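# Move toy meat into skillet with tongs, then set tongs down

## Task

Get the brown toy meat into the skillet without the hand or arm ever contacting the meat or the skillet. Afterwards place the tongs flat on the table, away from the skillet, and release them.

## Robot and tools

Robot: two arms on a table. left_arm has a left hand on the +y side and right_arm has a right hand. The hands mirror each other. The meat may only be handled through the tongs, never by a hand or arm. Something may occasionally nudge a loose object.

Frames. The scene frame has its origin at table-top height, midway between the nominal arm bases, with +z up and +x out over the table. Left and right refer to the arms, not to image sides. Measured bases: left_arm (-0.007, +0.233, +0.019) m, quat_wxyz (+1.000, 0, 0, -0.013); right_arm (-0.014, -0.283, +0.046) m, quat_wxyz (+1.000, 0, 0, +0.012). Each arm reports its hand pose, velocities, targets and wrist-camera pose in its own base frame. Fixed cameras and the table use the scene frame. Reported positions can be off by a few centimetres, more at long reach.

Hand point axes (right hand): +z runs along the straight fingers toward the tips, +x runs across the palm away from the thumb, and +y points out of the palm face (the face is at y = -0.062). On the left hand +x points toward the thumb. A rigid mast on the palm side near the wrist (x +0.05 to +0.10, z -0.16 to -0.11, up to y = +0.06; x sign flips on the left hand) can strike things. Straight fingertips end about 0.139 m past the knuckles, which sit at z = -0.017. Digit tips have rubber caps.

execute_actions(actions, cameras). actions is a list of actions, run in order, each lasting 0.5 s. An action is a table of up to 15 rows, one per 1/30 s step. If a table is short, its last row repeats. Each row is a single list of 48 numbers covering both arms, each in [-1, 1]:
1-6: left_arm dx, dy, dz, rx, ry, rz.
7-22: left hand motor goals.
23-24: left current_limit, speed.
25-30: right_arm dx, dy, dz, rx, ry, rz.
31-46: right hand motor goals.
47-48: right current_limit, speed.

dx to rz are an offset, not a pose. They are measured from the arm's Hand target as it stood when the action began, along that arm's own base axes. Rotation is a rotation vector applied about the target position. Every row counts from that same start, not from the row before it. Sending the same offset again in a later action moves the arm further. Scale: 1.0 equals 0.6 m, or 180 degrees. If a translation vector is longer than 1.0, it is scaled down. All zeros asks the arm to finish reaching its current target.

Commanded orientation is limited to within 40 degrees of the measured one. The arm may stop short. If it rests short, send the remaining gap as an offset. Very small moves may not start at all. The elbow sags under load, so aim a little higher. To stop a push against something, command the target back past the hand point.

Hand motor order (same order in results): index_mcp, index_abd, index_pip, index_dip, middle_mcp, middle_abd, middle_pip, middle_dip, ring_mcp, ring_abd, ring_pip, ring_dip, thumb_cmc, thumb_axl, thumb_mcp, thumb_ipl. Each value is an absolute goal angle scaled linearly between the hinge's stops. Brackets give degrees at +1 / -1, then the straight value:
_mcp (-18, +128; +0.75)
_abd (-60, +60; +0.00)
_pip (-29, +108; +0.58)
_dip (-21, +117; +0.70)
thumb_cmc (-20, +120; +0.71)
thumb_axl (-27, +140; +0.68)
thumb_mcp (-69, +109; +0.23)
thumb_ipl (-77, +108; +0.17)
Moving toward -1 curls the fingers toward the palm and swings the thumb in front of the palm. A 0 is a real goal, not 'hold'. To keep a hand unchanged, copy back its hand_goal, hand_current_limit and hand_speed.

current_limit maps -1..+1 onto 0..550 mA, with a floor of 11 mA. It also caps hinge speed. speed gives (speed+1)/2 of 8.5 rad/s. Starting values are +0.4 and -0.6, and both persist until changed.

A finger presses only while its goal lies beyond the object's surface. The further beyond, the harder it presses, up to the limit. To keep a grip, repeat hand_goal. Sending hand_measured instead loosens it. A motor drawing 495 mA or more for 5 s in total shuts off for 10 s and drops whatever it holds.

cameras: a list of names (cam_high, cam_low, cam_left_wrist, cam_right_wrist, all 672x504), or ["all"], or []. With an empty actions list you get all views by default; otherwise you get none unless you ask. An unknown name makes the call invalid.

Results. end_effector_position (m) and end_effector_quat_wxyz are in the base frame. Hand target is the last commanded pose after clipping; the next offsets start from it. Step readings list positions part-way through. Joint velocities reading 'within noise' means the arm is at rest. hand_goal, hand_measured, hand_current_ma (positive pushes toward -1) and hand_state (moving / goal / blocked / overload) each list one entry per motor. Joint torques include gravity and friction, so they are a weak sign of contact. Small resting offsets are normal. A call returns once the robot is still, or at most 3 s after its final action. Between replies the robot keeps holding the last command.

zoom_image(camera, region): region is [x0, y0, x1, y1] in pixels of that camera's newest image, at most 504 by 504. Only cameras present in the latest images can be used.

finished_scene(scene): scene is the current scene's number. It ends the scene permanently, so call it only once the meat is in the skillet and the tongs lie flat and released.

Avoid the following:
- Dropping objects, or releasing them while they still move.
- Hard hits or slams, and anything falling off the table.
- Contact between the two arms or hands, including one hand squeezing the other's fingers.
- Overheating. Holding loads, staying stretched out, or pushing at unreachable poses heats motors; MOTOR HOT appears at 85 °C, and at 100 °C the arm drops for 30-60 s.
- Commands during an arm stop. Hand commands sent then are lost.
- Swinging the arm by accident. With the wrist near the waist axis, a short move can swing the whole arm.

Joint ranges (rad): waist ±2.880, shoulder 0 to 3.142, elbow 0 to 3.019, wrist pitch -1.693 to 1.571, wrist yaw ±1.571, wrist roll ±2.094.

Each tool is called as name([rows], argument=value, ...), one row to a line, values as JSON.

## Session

execute_actions(actions=[])

zoom_image(camera="cam_high", region=[90, 140, 330, 320])

zoom_image(camera="cam_high", region=[310, 140, 550, 320])

zoom_image(camera="cam_low", region=[230, 205, 640, 305])

Scene clock: 0.00 s.
left_arm: end_effector_position=(+0.5296, -0.1612, +0.3418) hand_goal=(+0.754, +0.000, +0.576, +0.696, +0.754, +0.000, +0.576, +0.696, +0.754, +0.000, +0.576, +0.696, +0.714, +0.678, +0.226, +0.168) hand_measured=(+0.754, +0.000, +0.576, +0.696, +0.754, +0.000, +0.576, +0.696, +0.754, +0.000, +0.576, +0.696, +0.714, +0.678, +0.226, +0.168) hand_current_ma=(+0, +0, +0, +0, +0, +0, +0, +0, +0, +0, +0, +0, +0, +0, +0, +0) hand_state=(goal, goal, goal, goal, goal, goal, goal, goal, goal, goal, goal, goal, goal, goal, goal, goal) hand_current_limit=0.40 hand_speed=-0.60 end_effector_quat_wxyz=(-0.002, +0.866, +0.081, +0.493) | right_arm: end_effector_position=(+0.5006, +0.1719, +0.3065) hand_goal=(+0.754, +0.000, +0.576, +0.696, +0.754, +0.000, +0.576, +0.696, +0.754, +0.000, +0.576, +0.696, +0.714, +0.678, +0.226, +0.168) hand_measured=(+0.754, +0.000, +0.576, +0.696, +0.754, +0.000, +0.576, +0.696, +0.754, +0.000, +0.576, +0.696, +0.714, +0.678, +0.226, +0.168) hand_current_ma=(+0, +0, +0, +0, +0, +0, +0, +0, +0, +0, +0, +0, +0, +0, +0, +0) hand_state=(goal, goal, goal, goal, goal, goal, goal, goal, goal, goal, goal, goal, goal, goal, goal, goal) hand_current_limit=0.40 hand_speed=-0.60 end_effector_quat_wxyz=(-0.013, -0.080, +0.987, +0.135)
Joint positions: left_arm=[-0.258 1.153 0.997 -0.411 -0.303 1.293] | right_arm=[0.084 1.656 1.716 -1.656 -0.271 -1.653]
Joint velocities: within noise
Joint torques (N m): no reading
Heat: left arm: hottest elbow 32 °C; right arm: hottest elbow 39 °C.
Hand target: left_arm +0.5343, -0.1624, +0.3675; +0.005, +0.855, +0.084, +0.512 | right_arm +0.5062, +0.1723, +0.3099; -0.007, -0.081, +0.988, +0.135

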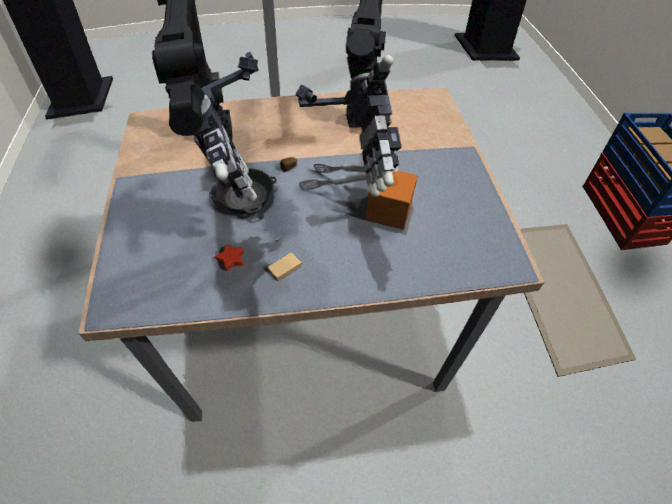

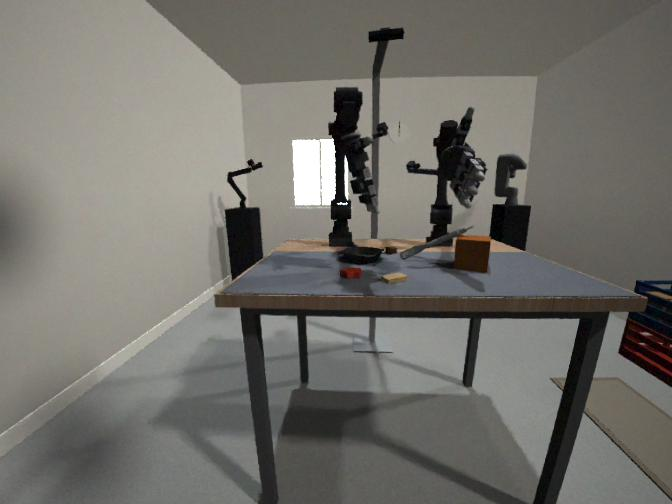

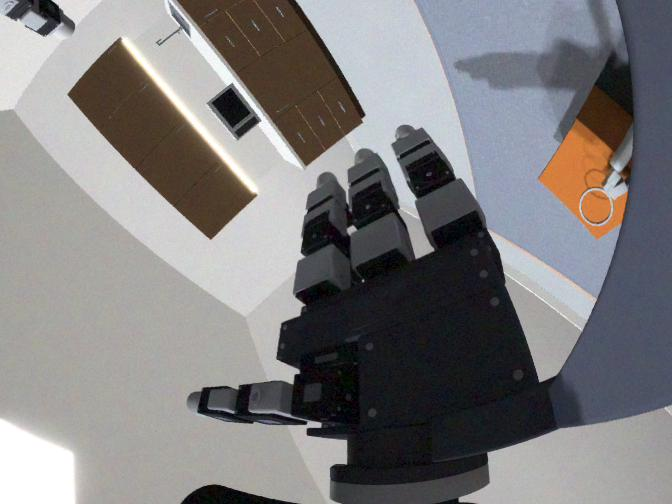

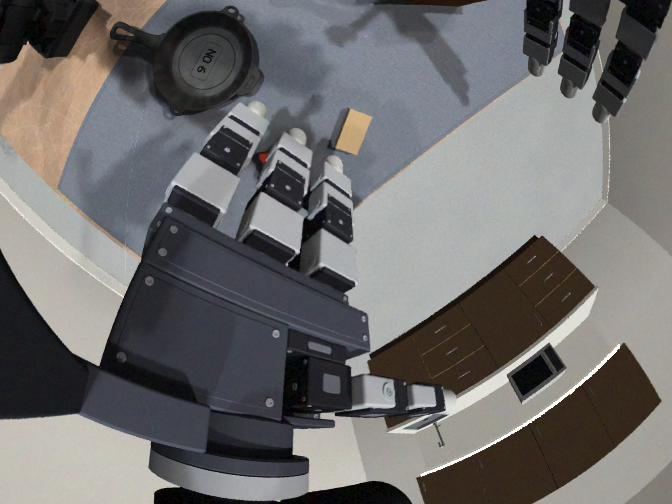

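Scaled by 2.100.

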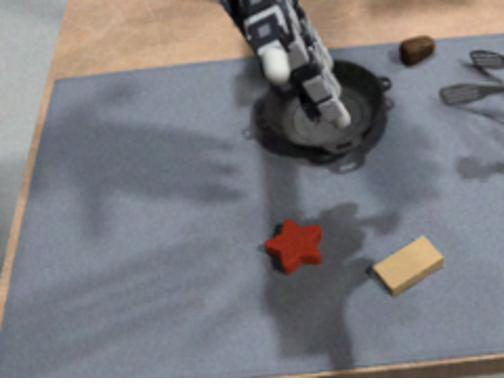

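Scaled by 2.100.

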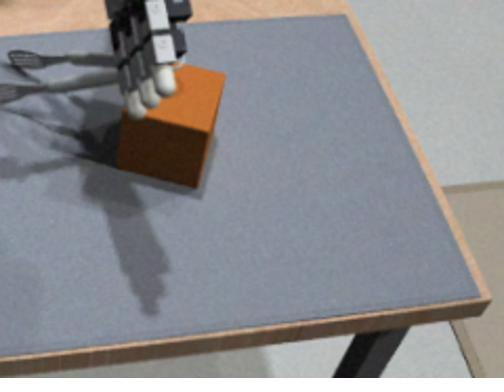

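Scaled by 1.229.

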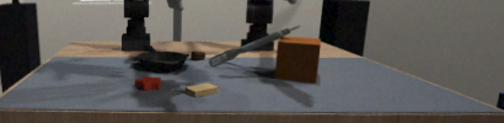

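zoom_image(camera="cam_high", region=[270, 140, 430, 240])

zoom_image(camera="cam_low", region=[380, 215, 500, 285])

zoom_image(camera="cam_left_wrist", region=[420, 0, 672, 300])

Scaled by 3.150.

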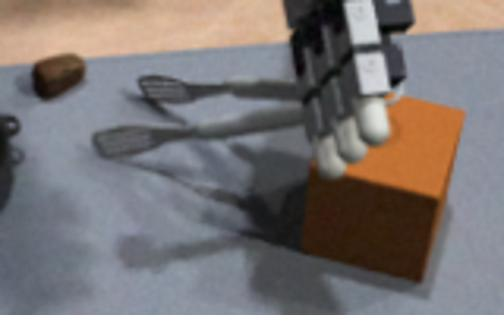

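Scaled by 4.200.

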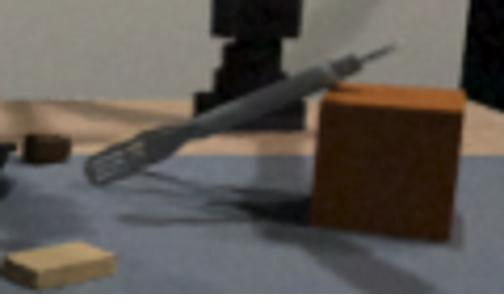

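Scaled by 1.680 from the camera's 672x504 image, which has a finer 960x720 frame.

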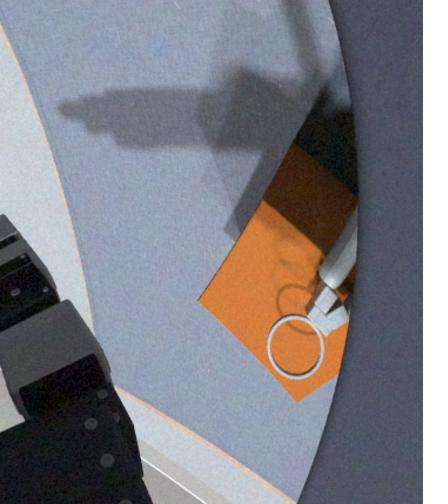

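execute_actions([
  [[-0.08,0.14,0,0,0,0.067,0.754,0,0.576,0.696,0.754,0,0.576,0.696,0.754,0,0.576,0.696,0.714,0.678,0.226,0.168,0.4,-0.6,0,0,0,0,0,0,0.93,0,-0.98,0.85,0.93,0,-0.98,0.85,0.93,0,-0.98,0.85,-0.62,0.677,0.15,0.1,0.4,-0.6]],
  [[-0.08,0.14,0,0,0,0.067,0.754,0,0.576,0.696,0.754,0,0.576,0.696,0.754,0,0.576,0.696,0.714,0.678,0.226,0.168,0.4,-0.6,0,0,0,0,0,0,0.93,0,-0.98,0.85,0.93,0,-0.98,0.85,0.93,0,-0.98,0.85,-0.62,0.677,0.15,0.1,0.4,-0.6]],
], cameras=["cam_high","cam_low"])

Scene clock: 51.00 s.
left_arm: end_effector_position=(+0.4397, +0.0011, +0.3723) hand_goal=(+0.754, +0.000, +0.576, +0.696, +0.754, +0.000, +0.576, +0.696, +0.754, +0.000, +0.576, +0.696, +0.714, +0.678, +0.226, +0.168) hand_measured=(+0.754, -0.002, +0.576, +0.696, +0.754, -0.002, +0.576, +0.696, +0.754, -0.002, +0.576, +0.696, +0.714, +0.678, +0.226, +0.168) hand_current_ma=(+0, +0, +0, +0, +0, +0, +0, +0, +0, +0, +0, +0, +0, +0, +0, +0) hand_state=(goal, goal, goal, goal, goal, goal, goal, goal, goal, goal, goal, goal, goal, goal, goal, goal) hand_current_limit=0.40 hand_speed=-0.60 end_effector_quat_wxyz=(-0.100, +0.817, +0.255, +0.507) | right_arm: end_effector_position=(+0.5006, +0.1718, +0.3064) hand_goal=(+0.930, +0.000, -0.980, +0.850, +0.930, +0.000, -0.980, +0.850, +0.930, +0.000, -0.980, +0.850, -0.620, +0.678, +0.150, +0.100) hand_measured=(+0.930, +0.000, -0.972, +0.848, +0.930, +0.000, -0.972, +0.848, +0.930, +0.000, -0.972, +0.848, -0.618, +0.678, +0.148, +0.100) hand_current_ma=(+0, +0, +4, -1, +0, +0, +4, -1, +0, +0, +4, -1, +1, +0, -1, +0) hand_state=(goal, goal, goal, goal, goal, goal, goal, goal, goal, goal, goal, goal, goal, goal, goal, goal) hand_current_limit=0.40 hand_speed=-0.60 end_effector_quat_wxyz=(-0.013, -0.080, +0.988, +0.135)
Joint positions: left_arm=[-0.027 0.803 0.838 -0.58 -0.459 1.201] | right_arm=[0.084 1.656 1.716 -1.656 -0.27 -1.653]
Joint torques (N m): left_arm=[-0.15 -3.02 9.07 1.88 -0.17 -0.06] | right_arm=[-1.49 -16.79 11.3 0.58 -0.53 0.11]
Heat: left arm: hottest elbow 42 °C; right arm: hottest elbow 45 °C.
Hand target: left_arm +0.4384, +0.0055, +0.3676; -0.102, +0.818, +0.261, +0.502 | right_arm +0.5062, +0.1723, +0.3098; -0.007, -0.081, +0.988, +0.135
Off the commanded pose: left_arm 0.007 m, 1 deg | right_arm 0.007 m, 1 deg.
Step readings (end_effector_position of left_arm | right_arm):
0: (+0.5296, -0.1612, +0.3418) | (+0.5006, +0.1719, +0.3065)
1: (+0.5297, -0.1606, +0.3420) | (+0.5006, +0.1719, +0.3065)
2: (+0.5299, -0.1569, +0.3428) | (+0.5006, +0.1719, +0.3065)
4: (+0.5247, -0.1416, +0.3438) | (+0.5006, +0.1719, +0.3065)
8: (+0.5021, -0.1022, +0.3551) | (+0.5006, +0.1718, +0.3064)
15: (+0.4875, -0.0818, +0.3798) | (+0.5006, +0.1718, +0.3064)
16: (+0.4873, -0.0812, +0.3785) | (+0.5006, +0.1718, +0.3064)
17: (+0.4863, -0.0776, +0.3755) | (+0.5006, +0.1718, +0.3064)
19: (+0.4781, -0.0599, +0.3653) | (+0.5006, +0.1718, +0.3064)
23: (+0.4545, -0.0164, +0.3564) | (+0.5006, +0.1718, +0.3064)
30: (+0.4401, +0.0017, +0.3734) | (+0.5006, +0.1718, +0.3064)
Images, in order (width x height): cam_high 672x504, cam_low 672x504.

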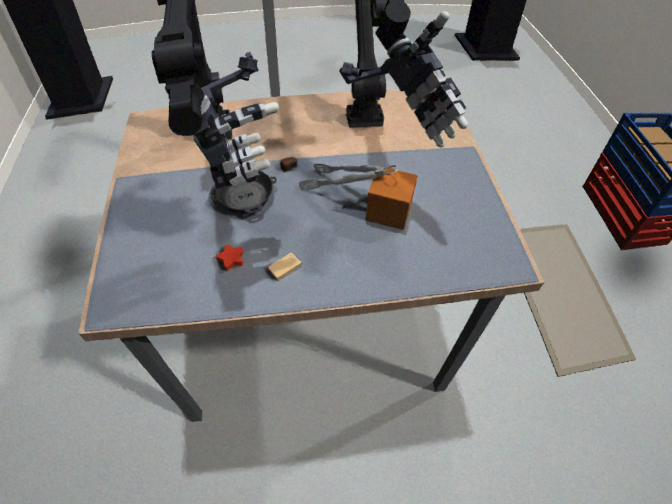

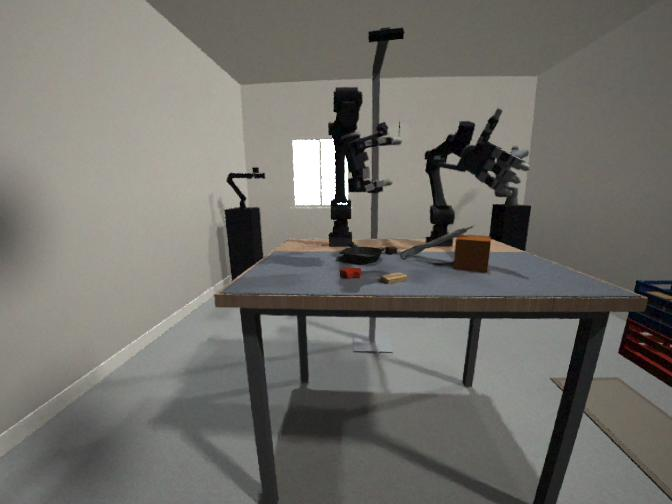

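execute_actions([
  [[-0.08,0.14,0,0,0,0.067,0.754,0,0.576,0.696,0.754,0,0.576,0.696,0.754,0,0.576,0.696,0.714,0.678,0.226,0.168,0.4,-0.6,-0.035,0.022,0.01,-0.0265,0.0772,-0.0842,0.93,0,-0.98,0.85,0.93,0,-0.98,0.85,0.93,0,-0.98,0.85,-0.62,0.677,0.15,0.1,0.4,-0.6]],
  [[-0.07,0.12,0,0,0,0.067,0.754,0,0.576,0.696,0.754,0,0.576,0.696,0.754,0,0.576,0.696,0.714,0.678,0.226,0.168,0.4,-0.6,-0.035,0.022,0.01,-0.0265,0.0772,-0.0842,0.93,0,-0.98,0.85,0.93,0,-0.98,0.85,0.93,0,-0.98,0.85,-0.62,0.677,0.15,0.1,0.4,-0.6]],
  [[-0.05,0.08,0,0,0,0.03,0.754,0,0.576,0.696,0.754,0,0.576,0.696,0.754,0,0.576,0.696,0.714,0.678,0.226,0.168,0.4,-0.6,-0.035,0.022,0.01,-0.0265,0.0772,-0.0842,0.93,0,-0.98,0.85,0.93,0,-0.98,0.85,0.93,0,-0.98,0.85,-0.62,0.677,0.15,0.1,0.4,-0.6]],
], cameras=["cam_high","cam_low"])

Scene clock: 58.87 s.
left_arm: end_effector_position=(+0.3200, +0.2071, +0.3671) hand_goal=(+0.754, +0.000, +0.576, +0.696, +0.754, +0.000, +0.576, +0.696, +0.754, +0.000, +0.576, +0.696, +0.714, +0.678, +0.226, +0.168) hand_measured=(+0.754, -0.002, +0.576, +0.696, +0.754, -0.002, +0.576, +0.696, +0.754, -0.002, +0.576, +0.696, +0.714, +0.678, +0.226, +0.168) hand_current_ma=(+0, +0, +0, +0, +0, +0, +0, +0, +0, +0, +0, +0, +0, +0, +0, +0) hand_state=(goal, goal, goal, goal, goal, goal, goal, goal, goal, goal, goal, goal, goal, goal, goal, goal) hand_current_limit=0.40 hand_speed=-0.60 end_effector_quat_wxyz=(-0.223, +0.728, +0.462, +0.455) | right_arm: end_effector_position=(+0.4420, +0.2117, +0.3302) hand_goal=(+0.930, +0.000, -0.980, +0.850, +0.930, +0.000, -0.980, +0.850, +0.930, +0.000, -0.980, +0.850, -0.620, +0.678, +0.150, +0.100) hand_measured=(+0.930, +0.000, -0.972, +0.848, +0.930, +0.000, -0.974, +0.848, +0.930, +0.000, -0.974, +0.848, -0.618, +0.678, +0.146, +0.100) hand_current_ma=(+0, +0, +3, -1, +0, +0, +3, -1, +0, +0, +3, -1, +1, +0, -1, +0) hand_state=(goal, goal, goal, goal, goal, goal, goal, goal, goal, goal, goal, goal, goal, goal, goal, goal) hand_current_limit=0.40 hand_speed=-0.60 end_effector_quat_wxyz=(-0.147, +0.385, +0.896, +0.166)
Joint positions: left_arm=[0.586 0.624 0.77 -0.698 -0.377 1.238] | right_arm=[0.253 1.396 1.498 -1.704 -0.446 -0.514]
Joint torques (N m): left_arm=[-0.09 -1.14 8.81 2.95 -0.13 0.11] | right_arm=[-0.91 -12.98 9.89 0.57 -0.72 0.2]
Heat: left arm: hottest elbow 41 °C; right arm: hottest elbow 45 °C.
Hand target: left_arm +0.3183, +0.2095, +0.3676; -0.226, +0.724, +0.461, +0.460 | right_arm +0.4432, +0.2120, +0.3278; -0.306, +0.351, +0.885, +0.028
Off the commanded pose: left_arm 0.003 m, 1 deg | right_arm 0.003 m, 24 deg.
joint sent to its limit (right arm) — joint 4 (wrist pitch), lower limit. The joint targets are off in orientation, not in position.
Step readings (end_effector_position of left_arm | right_arm):
0: (+0.4397, +0.0011, +0.3723) | (+0.5006, +0.1718, +0.3064)
1: (+0.4395, +0.0020, +0.3719) | (+0.5009, +0.1718, +0.3064)
2: (+0.4382, +0.0054, +0.3710) | (+0.5014, +0.1720, +0.3064)
4: (+0.4297, +0.0249, +0.3660) | (+0.4991, +0.1720, +0.3050)
8: (+0.4045, +0.0701, +0.3642) | (+0.4856, +0.1783, +0.3085)
15: (+0.3923, +0.0865, +0.3744) | (+0.4819, +0.1857, +0.3223)
16: (+0.3921, +0.0871, +0.3741) | (+0.4826, +0.1855, +0.3222)
17: (+0.3908, +0.0898, +0.3731) | (+0.4821, +0.1863, +0.3211)
19: (+0.3825, +0.1075, +0.3703) | (+0.4773, +0.1868, +0.3161)
23: (+0.3590, +0.1468, +0.3684) | (+0.4626, +0.1944, +0.3136)
30: (+0.3505, +0.1591, +0.3718) | (+0.4601, +0.2005, +0.3270)
31: (+0.3506, +0.1590, +0.3717) | (+0.4608, +0.2001, +0.3270)
32: (+0.3503, +0.1595, +0.3716) | (+0.4605, +0.2014, +0.3266)
34: (+0.3444, +0.1706, +0.3705) | (+0.4562, +0.2028, +0.3233)
38: (+0.3246, +0.2018, +0.3686) | (+0.4427, +0.2116, +0.3228)
45: (+0.3197, +0.2079, +0.3677) | (+0.4394, +0.2152, +0.3319)
Images, in order (width x height): cam_high 672x504, cam_low 672x504.

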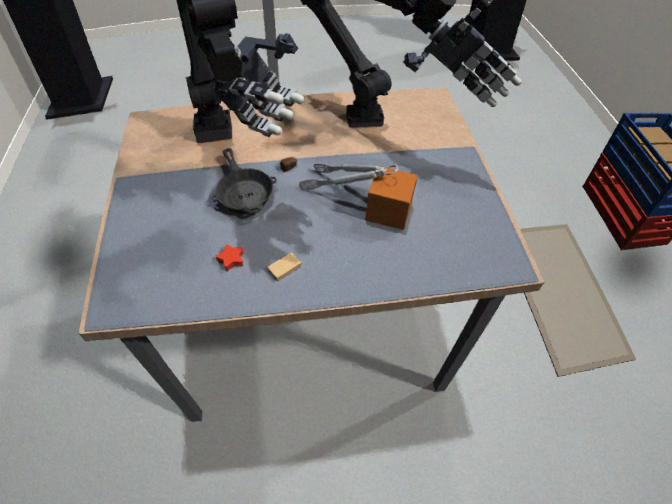

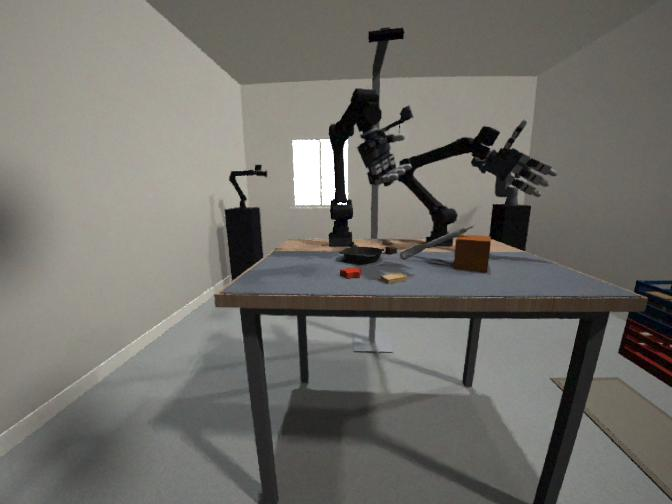

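zoom_image(camera="cam_high", region=[280, 140, 430, 240])

zoom_image(camera="cam_high", region=[190, 130, 310, 230])

zoom_image(camera="cam_low", region=[320, 215, 500, 285])

Scaled by 3.360.

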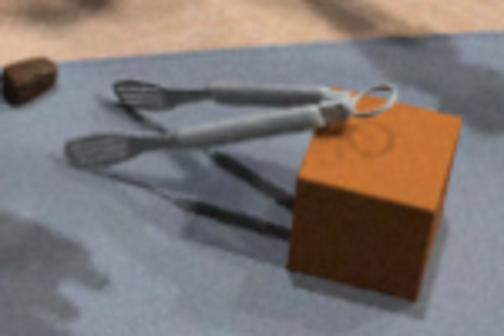

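Scaled by 4.200.

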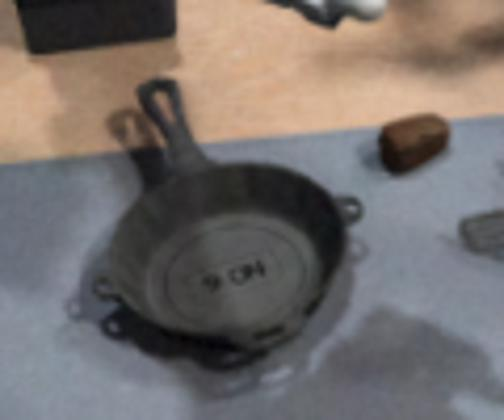

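Scaled by 2.800.

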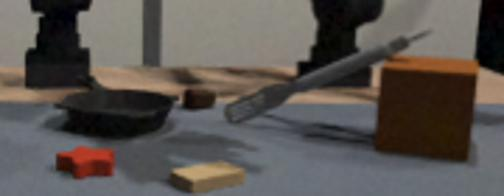

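execute_actions([
  [[-0.06,0.08,0,0,0,0.02,0.754,0,0.576,0.696,0.754,0,0.576,0.696,0.754,0,0.576,0.696,0.714,0.678,0.226,0.168,0.4,-0.6,-0.047,0.06,-0.04,-0.0165,0.059,-0.070,0.93,0,-0.98,0.85,0.93,0,-0.98,0.85,0.93,0,-0.98,0.85,-0.62,0.677,0.15,0.1,0.4,-0.6]],
  [[-0.04,0.06,0,0,0,0.02,0.754,0,0.576,0.696,0.754,0,0.576,0.696,0.754,0,0.576,0.696,0.714,0.678,0.226,0.168,0.4,-0.6,-0.047,0.065,-0.06,-0.0165,0.059,-0.070,0.93,0,-0.98,0.85,0.93,0,-0.98,0.85,0.93,0,-0.98,0.85,-0.62,0.677,0.15,0.1,0.4,-0.6]],
  [[0,0,0,0,0,0,0.754,0,0.576,0.696,0.754,0,0.576,0.696,0.754,0,0.576,0.696,0.714,0.678,0.226,0.168,0.4,-0.6,-0.047,0.065,-0.06,-0.0165,0.059,-0.070,0.93,0,-0.98,0.85,0.93,0,-0.98,0.85,0.93,0,-0.98,0.85,-0.62,0.677,0.15,0.1,0.4,-0.6]],
], cameras=["cam_high","cam_low"])

Scene clock: 91.03 s.
left_arm: end_effector_position=(+0.2573, +0.2898, +0.3636) hand_goal=(+0.754, +0.000, +0.576, +0.696, +0.754, +0.000, +0.576, +0.696, +0.754, +0.000, +0.576, +0.696, +0.714, +0.678, +0.226, +0.168) hand_measured=(+0.754, -0.002, +0.576, +0.696, +0.754, -0.002, +0.576, +0.696, +0.754, -0.002, +0.576, +0.696, +0.714, +0.678, +0.226, +0.168) hand_current_ma=(+0, +0, +0, +0, +0, +0, +0, +0, +0, +0, +0, +0, +0, +0, +0, +0) hand_state=(goal, goal, goal, goal, goal, goal, goal, goal, goal, goal, goal, goal, goal, goal, goal, goal) hand_current_limit=0.40 hand_speed=-0.60 end_effector_quat_wxyz=(-0.249, +0.697, +0.510, +0.438) | right_arm: end_effector_position=(+0.3537, +0.3267, +0.2303) hand_goal=(+0.930, +0.000, -0.980, +0.850, +0.930, +0.000, -0.980, +0.850, +0.930, +0.000, -0.980, +0.850, -0.620, +0.678, +0.150, +0.100) hand_measured=(+0.928, +0.000, -0.974, +0.848, +0.928, +0.000, -0.976, +0.848, +0.928, +0.000, -0.976, +0.848, -0.616, +0.678, +0.146, +0.100) hand_current_ma=(+0, +0, +2, -1, -1, +0, +2, -1, +0, +0, +2, -1, +2, +0, -1, +0) hand_state=(goal, goal, goal, goal, goal, goal, goal, goal, goal, goal, goal, goal, goal, goal, goal, goal) hand_current_limit=0.40 hand_speed=-0.60 end_effector_quat_wxyz=(-0.456, +0.651, +0.607, +0.015)
Joint positions: left_arm=[0.984 0.651 0.766 -0.634 -0.144 1.375] | right_arm=[0.531 1.556 1.438 -1.704 -0.925 0.475]
Joint torques (N m): left_arm=[-0.56 -0.62 9.73 3.22 0.01 0.1] | right_arm=[-0.91 -14.45 10.69 0.27 -1 0.17]
Heat: left arm: hottest elbow 39 °C; right arm: hottest elbow 45 °C.
Hand target: left_arm +0.2584, +0.2936, +0.3675; -0.255, +0.694, +0.506, +0.445 | right_arm +0.3587, +0.3259, +0.2320; -0.480, +0.631, +0.609, -0.037
Off the commanded pose: left_arm 0.006 m, 1 deg | right_arm 0.005 m, 7 deg.
joint sent to its limit (right arm) — joint 4 (wrist pitch), lower limit. The joint targets are off in orientation, not in position.
Step readings (end_effector_position of left_arm | right_arm):
0: (+0.3200, +0.2071, +0.3670) | (+0.4420, +0.2116, +0.3301)
1: (+0.3200, +0.2070, +0.3670) | (+0.4419, +0.2119, +0.3301)
2: (+0.3199, +0.2068, +0.3669) | (+0.4407, +0.2145, +0.3295)
4: (+0.3130, +0.2166, +0.3665) | (+0.4350, +0.2222, +0.3251)
8: (+0.2875, +0.2486, +0.3655) | (+0.4161, +0.2468, +0.3125)
15: (+0.2822, +0.2548, +0.3676) | (+0.4098, +0.2542, +0.3088)
16: (+0.2826, +0.2544, +0.3678) | (+0.4097, +0.2540, +0.3087)
17: (+0.2826, +0.2543, +0.3683) | (+0.4086, +0.2557, +0.3085)
19: (+0.2771, +0.2611, +0.3691) | (+0.4034, +0.2631, +0.3065)
23: (+0.2584, +0.2836, +0.3674) | (+0.3877, +0.2845, +0.2931)
30: (+0.2569, +0.2900, +0.3635) | (+0.3831, +0.2925, +0.2740)
31: (+0.2570, +0.2900, +0.3634) | (+0.3829, +0.2927, +0.2732)
32: (+0.2571, +0.2900, +0.3634) | (+0.3815, +0.2947, +0.2731)
34: (+0.2572, +0.2900, +0.3636) | (+0.3757, +0.3029, +0.2707)
38: (+0.2572, +0.2899, +0.3635) | (+0.3618, +0.3210, +0.2534)
45: (+0.2573, +0.2898, +0.3636) | (+0.3552, +0.3282, +0.2310)
Images, in order (width x height): cam_high 672x504, cam_low 672x504.

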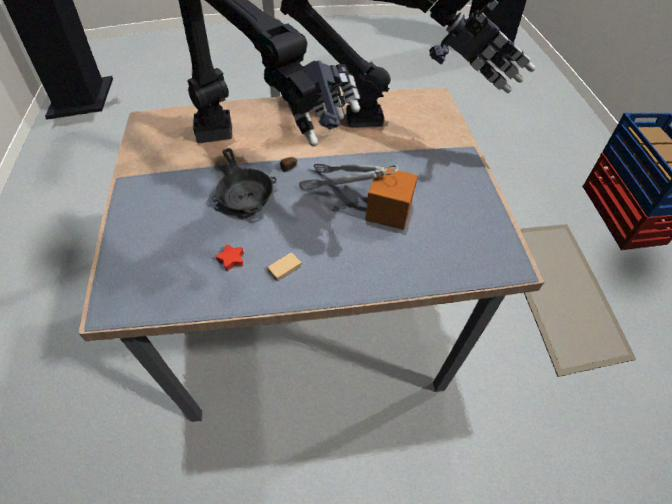

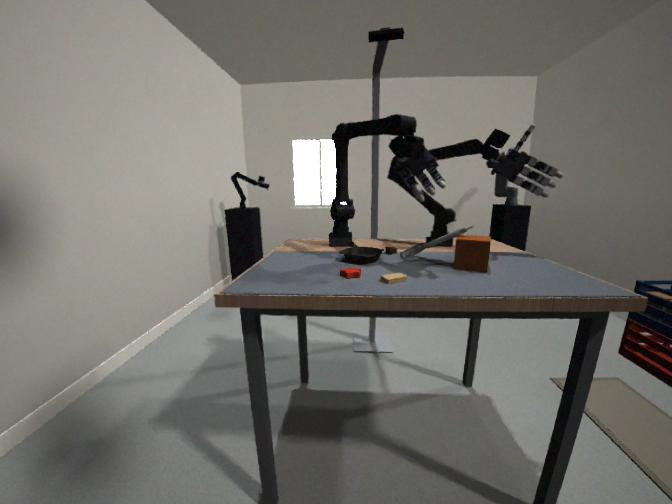

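execute_actions([
  [[0,0,0,0,0,0,0.754,0,0.576,0.696,0.754,0,0.576,0.696,0.754,0,0.576,0.696,0.714,0.678,0.226,0.168,0.4,-0.6,-0.024,0.041,-0.04,-0.0165,0.059,-0.070,0.93,0,-0.98,0.85,0.93,0,-0.98,0.85,0.93,0,-0.98,0.85,-0.62,0.677,0.15,0.1,0.4,-0.6]],
  [[0,0,0,0,0,0,0.754,0,0.576,0.696,0.754,0,0.576,0.696,0.754,0,0.576,0.696,0.714,0.678,0.226,0.168,0.4,-0.6,-0.024,0.041,-0.06,0,0,0,0.93,0,-0.98,0.85,0.93,0,-0.98,0.85,0.93,0,-0.98,0.85,-0.62,0.677,0.15,0.1,0.4,-0.6]],
], cameras=["cam_high","cam_low","cam_right_wrist"])

zoom_image(camera="cam_high", region=[280, 90, 430, 240])

zoom_image(camera="cam_low", region=[370, 165, 510, 285])

Scene clock: 97.20 s.
left_arm: end_effector_position=(+0.2573, +0.2898, +0.3636) hand_goal=(+0.754, +0.000, +0.576, +0.696, +0.754, +0.000, +0.576, +0.696, +0.754, +0.000, +0.576, +0.696, +0.714, +0.678, +0.226, +0.168) hand_measured=(+0.754, -0.002, +0.576, +0.696, +0.754, -0.002, +0.576, +0.696, +0.754, -0.002, +0.576, +0.696, +0.714, +0.678, +0.226, +0.168) hand_current_ma=(+0, +0, +0, +0, +0, +0, +0, +0, +0, +0, +0, +0, +0, +0, +0, +0) hand_state=(goal, goal, goal, goal, goal, goal, goal, goal, goal, goal, goal, goal, goal, goal, goal, goal) hand_current_limit=0.40 hand_speed=-0.60 end_effector_quat_wxyz=(-0.249, +0.697, +0.510, +0.438) | right_arm: end_effector_position=(+0.3299, +0.3757, +0.1791) hand_goal=(+0.930, +0.000, -0.980, +0.850, +0.930, +0.000, -0.980, +0.850, +0.930, +0.000, -0.980, +0.850, -0.620, +0.678, +0.150, +0.100) hand_measured=(+0.926, +0.000, -0.976, +0.848, +0.926, +0.000, -0.976, +0.848, +0.926, +0.000, -0.976, +0.848, -0.616, +0.678, +0.146, +0.100) hand_current_ma=(-2, +0, +2, -1, -2, +0, +1, -1, -2, +0, +1, -1, +2, +0, -1, +0) hand_state=(goal, goal, goal, goal, goal, goal, goal, goal, goal, goal, goal, goal, goal, goal, goal, goal) hand_current_limit=0.40 hand_speed=-0.60 end_effector_quat_wxyz=(-0.520, +0.694, +0.496, -0.051)
Joint positions: left_arm=[0.984 0.651 0.766 -0.634 -0.144 1.375] | right_arm=[0.614 1.654 1.4 -1.52 -1.088 0.821]
Joint torques (N m): left_arm=[-0.56 -0.62 9.72 3.23 0.01 0.1] | right_arm=[-0.67 -16.09 8.85 0.61 -1.04 0.26]
Heat: left arm: hottest elbow 40 °C; right arm: hottest elbow 45 °C.
Hand target: left_arm +0.2584, +0.2936, +0.3675; -0.255, +0.694, +0.506, +0.445 | right_arm +0.3298, +0.3752, +0.1719; -0.519, +0.700, +0.488, -0.059
Off the commanded pose: left_arm 0.006 m, 1 deg | right_arm 0.007 m, 1 deg.
Step readings (end_effector_position of left_arm | right_arm):
0: (+0.2573, +0.2898, +0.3636) | (+0.3537, +0.3266, +0.2303)
1: (+0.2573, +0.2898, +0.3636) | (+0.3534, +0.3271, +0.2305)
2: (+0.2573, +0.2898, +0.3636) | (+0.3517, +0.3297, +0.2316)
4: (+0.2573, +0.2898, +0.3636) | (+0.3472, +0.3363, +0.2316)
8: (+0.2573, +0.2898, +0.3636) | (+0.3411, +0.3432, +0.2157)
15: (+0.2573, +0.2898, +0.3636) | (+0.3378, +0.3441, +0.1962)
16: (+0.2573, +0.2898, +0.3636) | (+0.3374, +0.3442, +0.1963)
17: (+0.2573, +0.2898, +0.3636) | (+0.3377, +0.3468, +0.1963)
19: (+0.2573, +0.2898, +0.3636) | (+0.3411, +0.3544, +0.1951)
23: (+0.2573, +0.2898, +0.3636) | (+0.3366, +0.3689, +0.1876)
30: (+0.2573, +0.2898, +0.3636) | (+0.3292, +0.3757, +0.1796)
Images, in order (width x height): cam_high 672x504, cam_low 672x504, cam_right_wrist 672x504.

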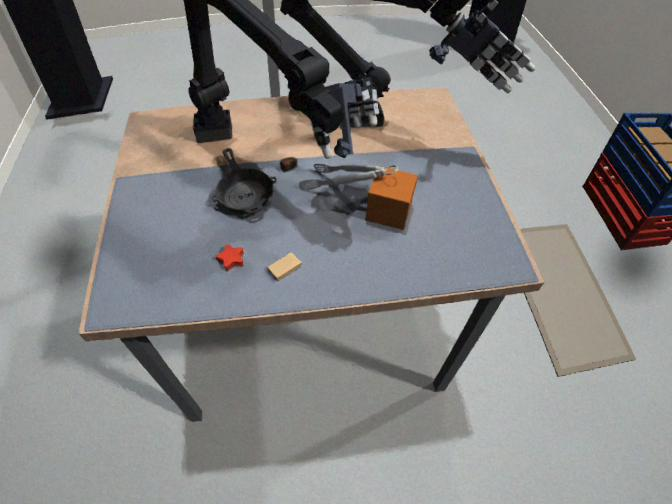

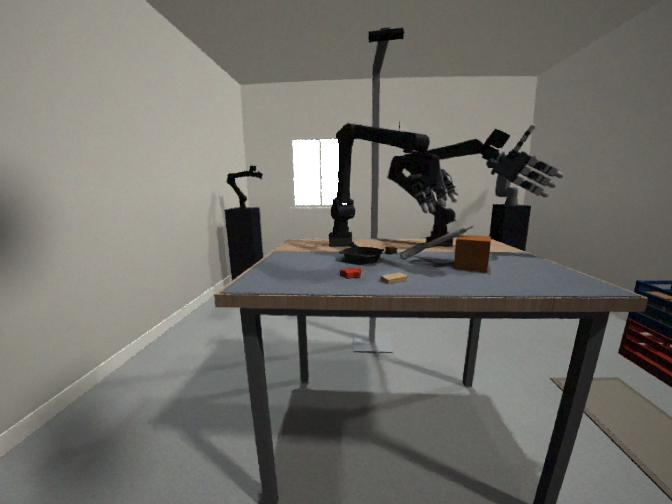

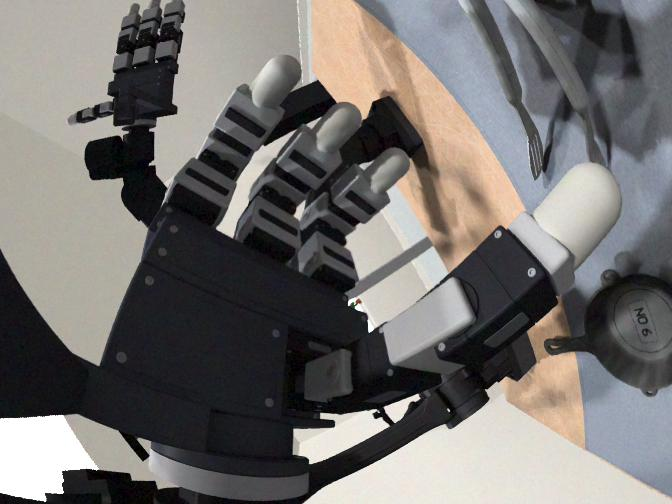

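Scaled by 3.360.

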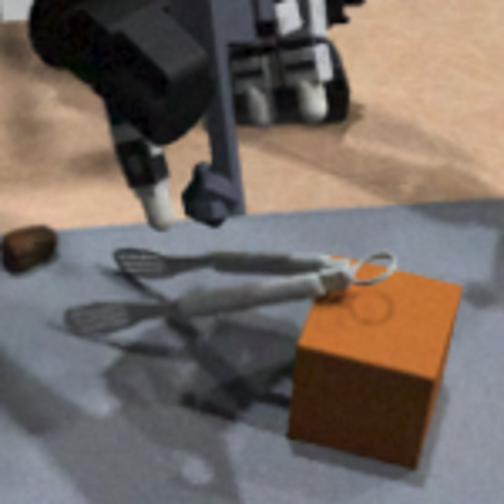

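Scaled by 3.600.

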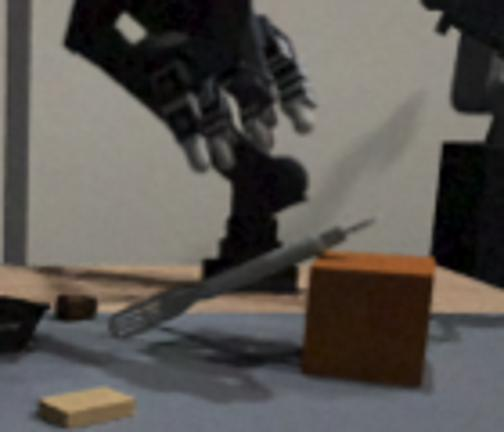

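execute_actions([
  [[0,0,0,0,0,0,0.754,0,0.576,0.696,0.754,0,0.576,0.696,0.754,0,0.576,0.696,0.714,0.678,0.226,0.168,0.4,-0.6,0.033,0.045,-0.06,0,0,0,0.93,0,-0.98,0.85,0.93,0,-0.98,0.85,0.93,0,-0.98,0.85,-0.62,0.677,0.15,0.1,0.4,-0.6]],
  [[0,0,0,0,0,0,0.754,0,0.576,0.696,0.754,0,0.576,0.696,0.754,0,0.576,0.696,0.714,0.678,0.226,0.168,0.4,-0.6,0,0,-0.06,0,0,0,0.93,0,-0.98,0.85,0.93,0,-0.98,0.85,0.93,0,-0.98,0.85,-0.62,0.677,0.15,0.1,0.4,-0.6]],
], cameras=["cam_high","cam_low","cam_right_wrist"])

zoom_image(camera="cam_high", region=[280, 90, 430, 240])

zoom_image(camera="cam_low", region=[370, 165, 510, 285])

Scene clock: 110.43 s.
left_arm: end_effector_position=(+0.2573, +0.2898, +0.3636) hand_goal=(+0.754, +0.000, +0.576, +0.696, +0.754, +0.000, +0.576, +0.696, +0.754, +0.000, +0.576, +0.696, +0.714, +0.678, +0.226, +0.168) hand_measured=(+0.754, -0.002, +0.576, +0.696, +0.754, -0.002, +0.576, +0.696, +0.754, -0.002, +0.576, +0.696, +0.714, +0.678, +0.226, +0.168) hand_current_ma=(+0, +0, +0, +0, +0, +0, +0, +0, +0, +0, +0, +0, +0, +0, +0, +0) hand_state=(goal, goal, goal, goal, goal, goal, goal, goal, goal, goal, goal, goal, goal, goal, goal, goal) hand_current_limit=0.40 hand_speed=-0.60 end_effector_quat_wxyz=(-0.249, +0.697, +0.510, +0.438) | right_arm: end_effector_position=(+0.3528, +0.4001, +0.1107) hand_goal=(+0.930, +0.000, -0.980, +0.850, +0.930, +0.000, -0.980, +0.850, +0.930, +0.000, -0.980, +0.850, -0.620, +0.678, +0.150, +0.100) hand_measured=(+0.926, +0.000, -0.976, +0.848, +0.926, +0.000, -0.976, +0.848, +0.926, +0.000, -0.976, +0.848, -0.616, +0.678, +0.146, +0.100) hand_current_ma=(-2, +0, +2, -1, -2, +0, +1, -1, -2, +0, +1, -1, +2, +0, -1, +0) hand_state=(goal, goal, goal, goal, goal, goal, goal, goal, goal, goal, goal, goal, goal, goal, goal, goal) hand_current_limit=0.40 hand_speed=-0.60 end_effector_quat_wxyz=(-0.520, +0.695, +0.494, -0.047)
Joint positions: left_arm=[0.984 0.651 0.766 -0.634 -0.144 1.375] | right_arm=[0.627 1.778 1.378 -1.327 -1.092 0.868]
Joint torques (N m): left_arm=[-0.56 -0.62 9.72 3.22 0.01 0.11] | right_arm=[-0.03 -16.85 8.73 0.84 -0.98 0.21]
Heat: left arm: hottest elbow 41 °C; right arm: hottest elbow 44 °C.
Hand target: left_arm +0.2584, +0.2936, +0.3675; -0.255, +0.694, +0.506, +0.445 | right_arm +0.3496, +0.4022, +0.0999; -0.519, +0.700, +0.488, -0.059
Off the commanded pose: left_arm 0.006 m, 1 deg | right_arm 0.011 m, 2 deg.
Step readings (end_effector_position of left_arm | right_arm):
0: (+0.2573, +0.2898, +0.3636) | (+0.3299, +0.3757, +0.1791)
1: (+0.2573, +0.2898, +0.3636) | (+0.3303, +0.3760, +0.1789)
2: (+0.2573, +0.2898, +0.3636) | (+0.3317, +0.3770, +0.1782)
4: (+0.2573, +0.2898, +0.3636) | (+0.3362, +0.3820, +0.1732)
8: (+0.2573, +0.2898, +0.3636) | (+0.3429, +0.3891, +0.1507)
15: (+0.2573, +0.2898, +0.3636) | (+0.3436, +0.3933, +0.1281)
16: (+0.2573, +0.2898, +0.3636) | (+0.3438, +0.3936, +0.1280)
17: (+0.2573, +0.2898, +0.3636) | (+0.3452, +0.3947, +0.1279)
19: (+0.2573, +0.2898, +0.3636) | (+0.3495, +0.3978, +0.1267)
23: (+0.2573, +0.2898, +0.3636) | (+0.3535, +0.4007, +0.1211)
30: (+0.2573, +0.2898, +0.3636) | (+0.3525, +0.3999, +0.1109)
Images, in order (width x height): cam_high 672x504, cam_low 672x504, cam_right_wrist 672x504.

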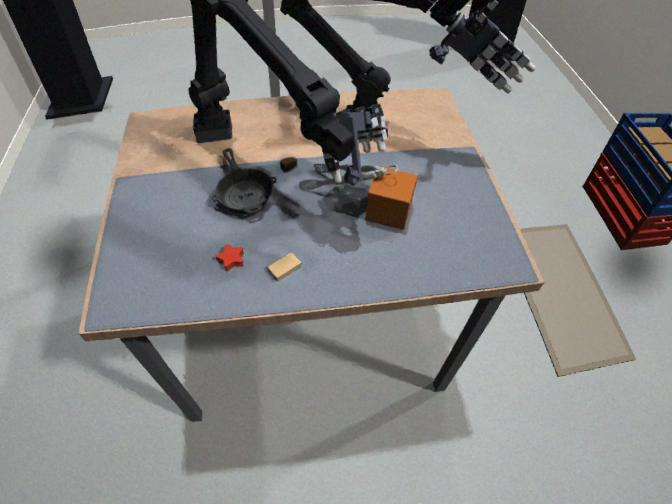

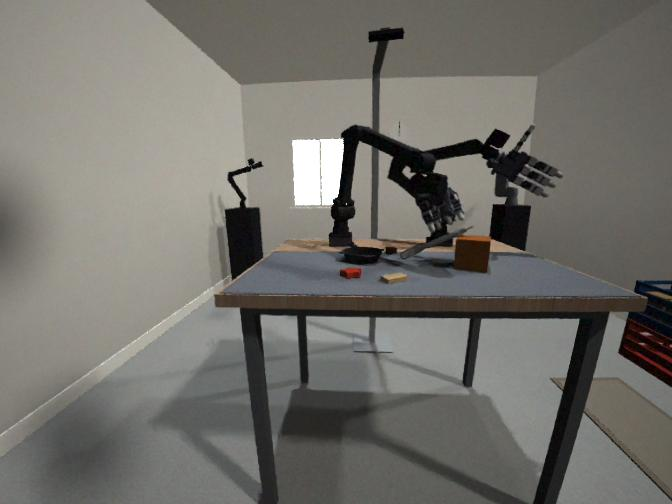

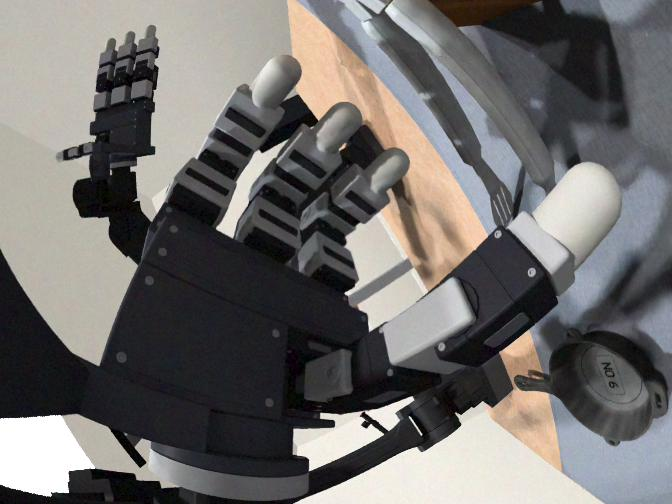

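Scaled by 3.360.

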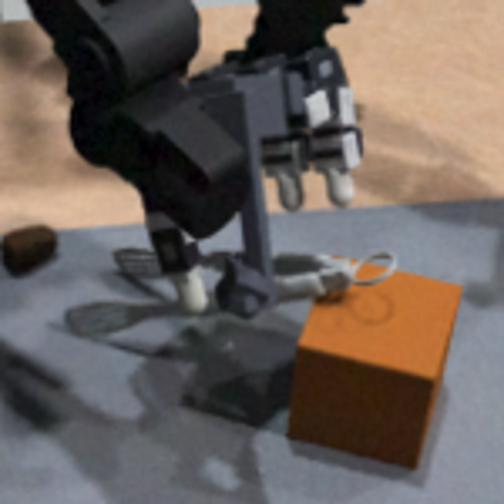

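Scaled by 3.600.

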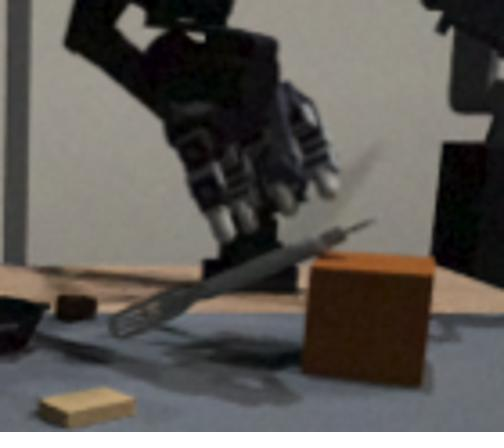

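execute_actions([
  [[0,0,0,0,0,0,0.754,0,0.576,0.696,0.754,0,0.576,0.696,0.754,0,0.576,0.696,0.714,0.678,0.226,0.168,0.4,-0.6,0,0,-0.04,0,0,0,0.93,0,-0.98,0.85,0.93,0,-0.98,0.85,0.93,0,-0.98,0.85,-0.62,0.677,0.15,0.1,0.4,-0.6]],
], cameras=["cam_high","cam_low","cam_right_wrist"])

zoom_image(camera="cam_high", region=[280, 110, 430, 240])

zoom_image(camera="cam_low", region=[380, 185, 500, 285])

Scene clock: 129.87 s.
left_arm: end_effector_position=(+0.2573, +0.2898, +0.3636) hand_goal=(+0.754, +0.000, +0.576, +0.696, +0.754, +0.000, +0.576, +0.696, +0.754, +0.000, +0.576, +0.696, +0.714, +0.678, +0.226, +0.168) hand_measured=(+0.754, -0.002, +0.576, +0.696, +0.754, -0.002, +0.576, +0.696, +0.754, -0.002, +0.576, +0.696, +0.714, +0.678, +0.226, +0.168) hand_current_ma=(+0, +0, +0, +0, +0, +0, +0, +0, +0, +0, +0, +0, +0, +0, +0, +0) hand_state=(goal, goal, goal, goal, goal, goal, goal, goal, goal, goal, goal, goal, goal, goal, goal, goal) hand_current_limit=0.40 hand_speed=-0.60 end_effector_quat_wxyz=(-0.249, +0.697, +0.510, +0.438) | right_arm: end_effector_position=(+0.3526, +0.3999, +0.0848) hand_goal=(+0.930, +0.000, -0.980, +0.850, +0.930, +0.000, -0.980, +0.850, +0.930, +0.000, -0.980, +0.850, -0.620, +0.678, +0.150, +0.100) hand_measured=(+0.926, +0.000, -0.976, +0.848, +0.926, +0.000, -0.976, +0.848, +0.926, +0.000, -0.976, +0.848, -0.616, +0.678, +0.146, +0.100) hand_current_ma=(-2, +0, +2, -1, -2, +0, +1, -1, -2, +0, +1, -1, +2, +0, -1, +0) hand_state=(goal, goal, goal, goal, goal, goal, goal, goal, goal, goal, goal, goal, goal, goal, goal, goal) hand_current_limit=0.40 hand_speed=-0.60 end_effector_quat_wxyz=(-0.520, +0.696, +0.493, -0.049)
Joint positions: left_arm=[0.984 0.651 0.766 -0.634 -0.144 1.375] | right_arm=[0.627 1.808 1.346 -1.269 -1.092 0.869]
Joint torques (N m): left_arm=[-0.56 -0.62 9.73 3.23 0.01 0.1] | right_arm=[-0.67 -17.61 8.66 0.68 -1.02 0.26]
Heat: left arm: hottest elbow 41 °C; right arm: hottest elbow 43 °C.
Hand target: left_arm +0.2584, +0.2936, +0.3675; -0.255, +0.694, +0.506, +0.445 | right_arm +0.3495, +0.4021, +0.0759; -0.519, +0.700, +0.488, -0.059
Off the commanded pose: left_arm 0.006 m, 1 deg | right_arm 0.010 m, 1 deg.
Step readings (end_effector_position of left_arm | right_arm):
0: (+0.2573, +0.2898, +0.3636) | (+0.3528, +0.4001, +0.1107)
1: (+0.2573, +0.2898, +0.3636) | (+0.3529, +0.4001, +0.1106)
2: (+0.2573, +0.2898, +0.3636) | (+0.3533, +0.4004, +0.1097)
4: (+0.2573, +0.2898, +0.3636) | (+0.3543, +0.4011, +0.1069)
8: (+0.2573, +0.2898, +0.3636) | (+0.3533, +0.4004, +0.0959)
15: (+0.2573, +0.2898, +0.3636) | (+0.3524, +0.3997, +0.0848)
Images, in order (width x height): cam_high 672x504, cam_low 672x504, cam_right_wrist 672x504.

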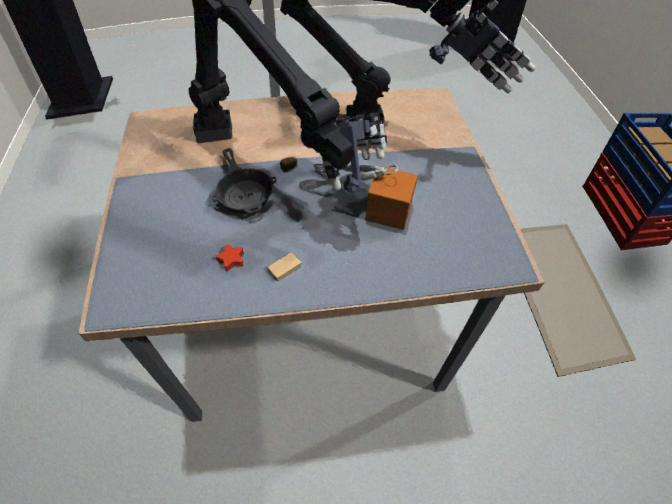

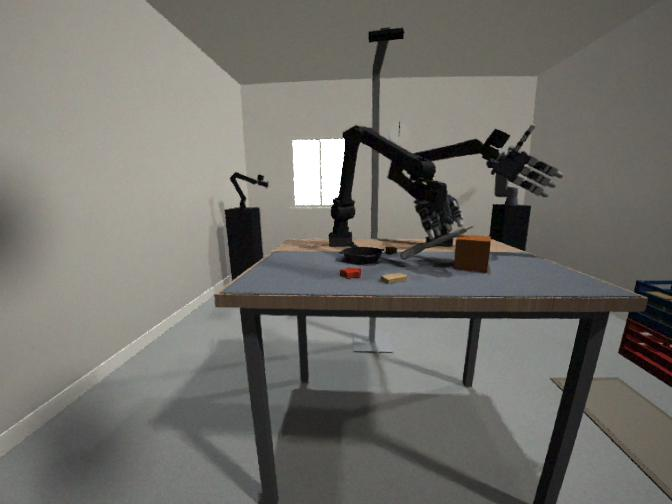

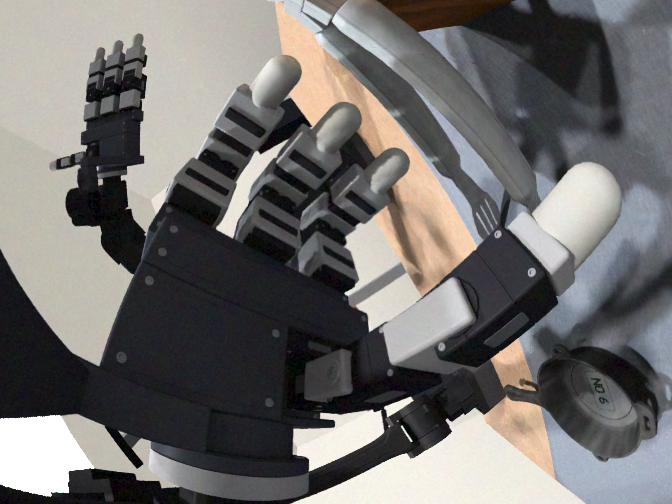

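Scaled by 3.360.

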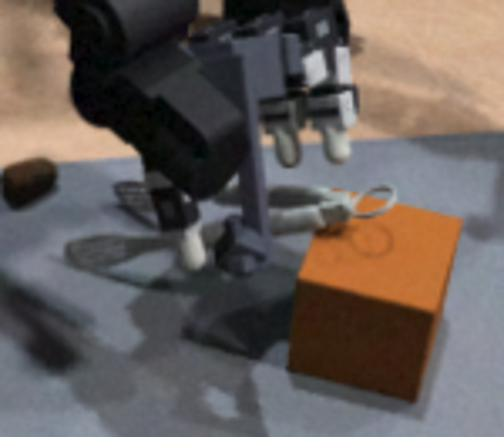

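Scaled by 4.200.

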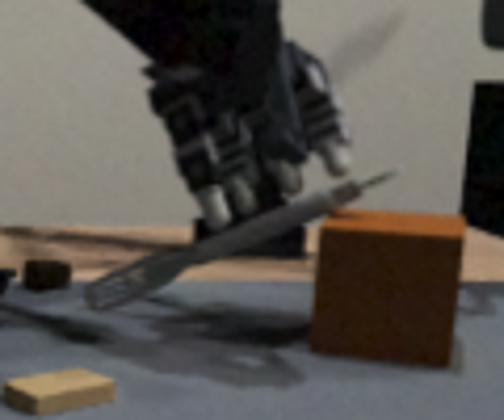

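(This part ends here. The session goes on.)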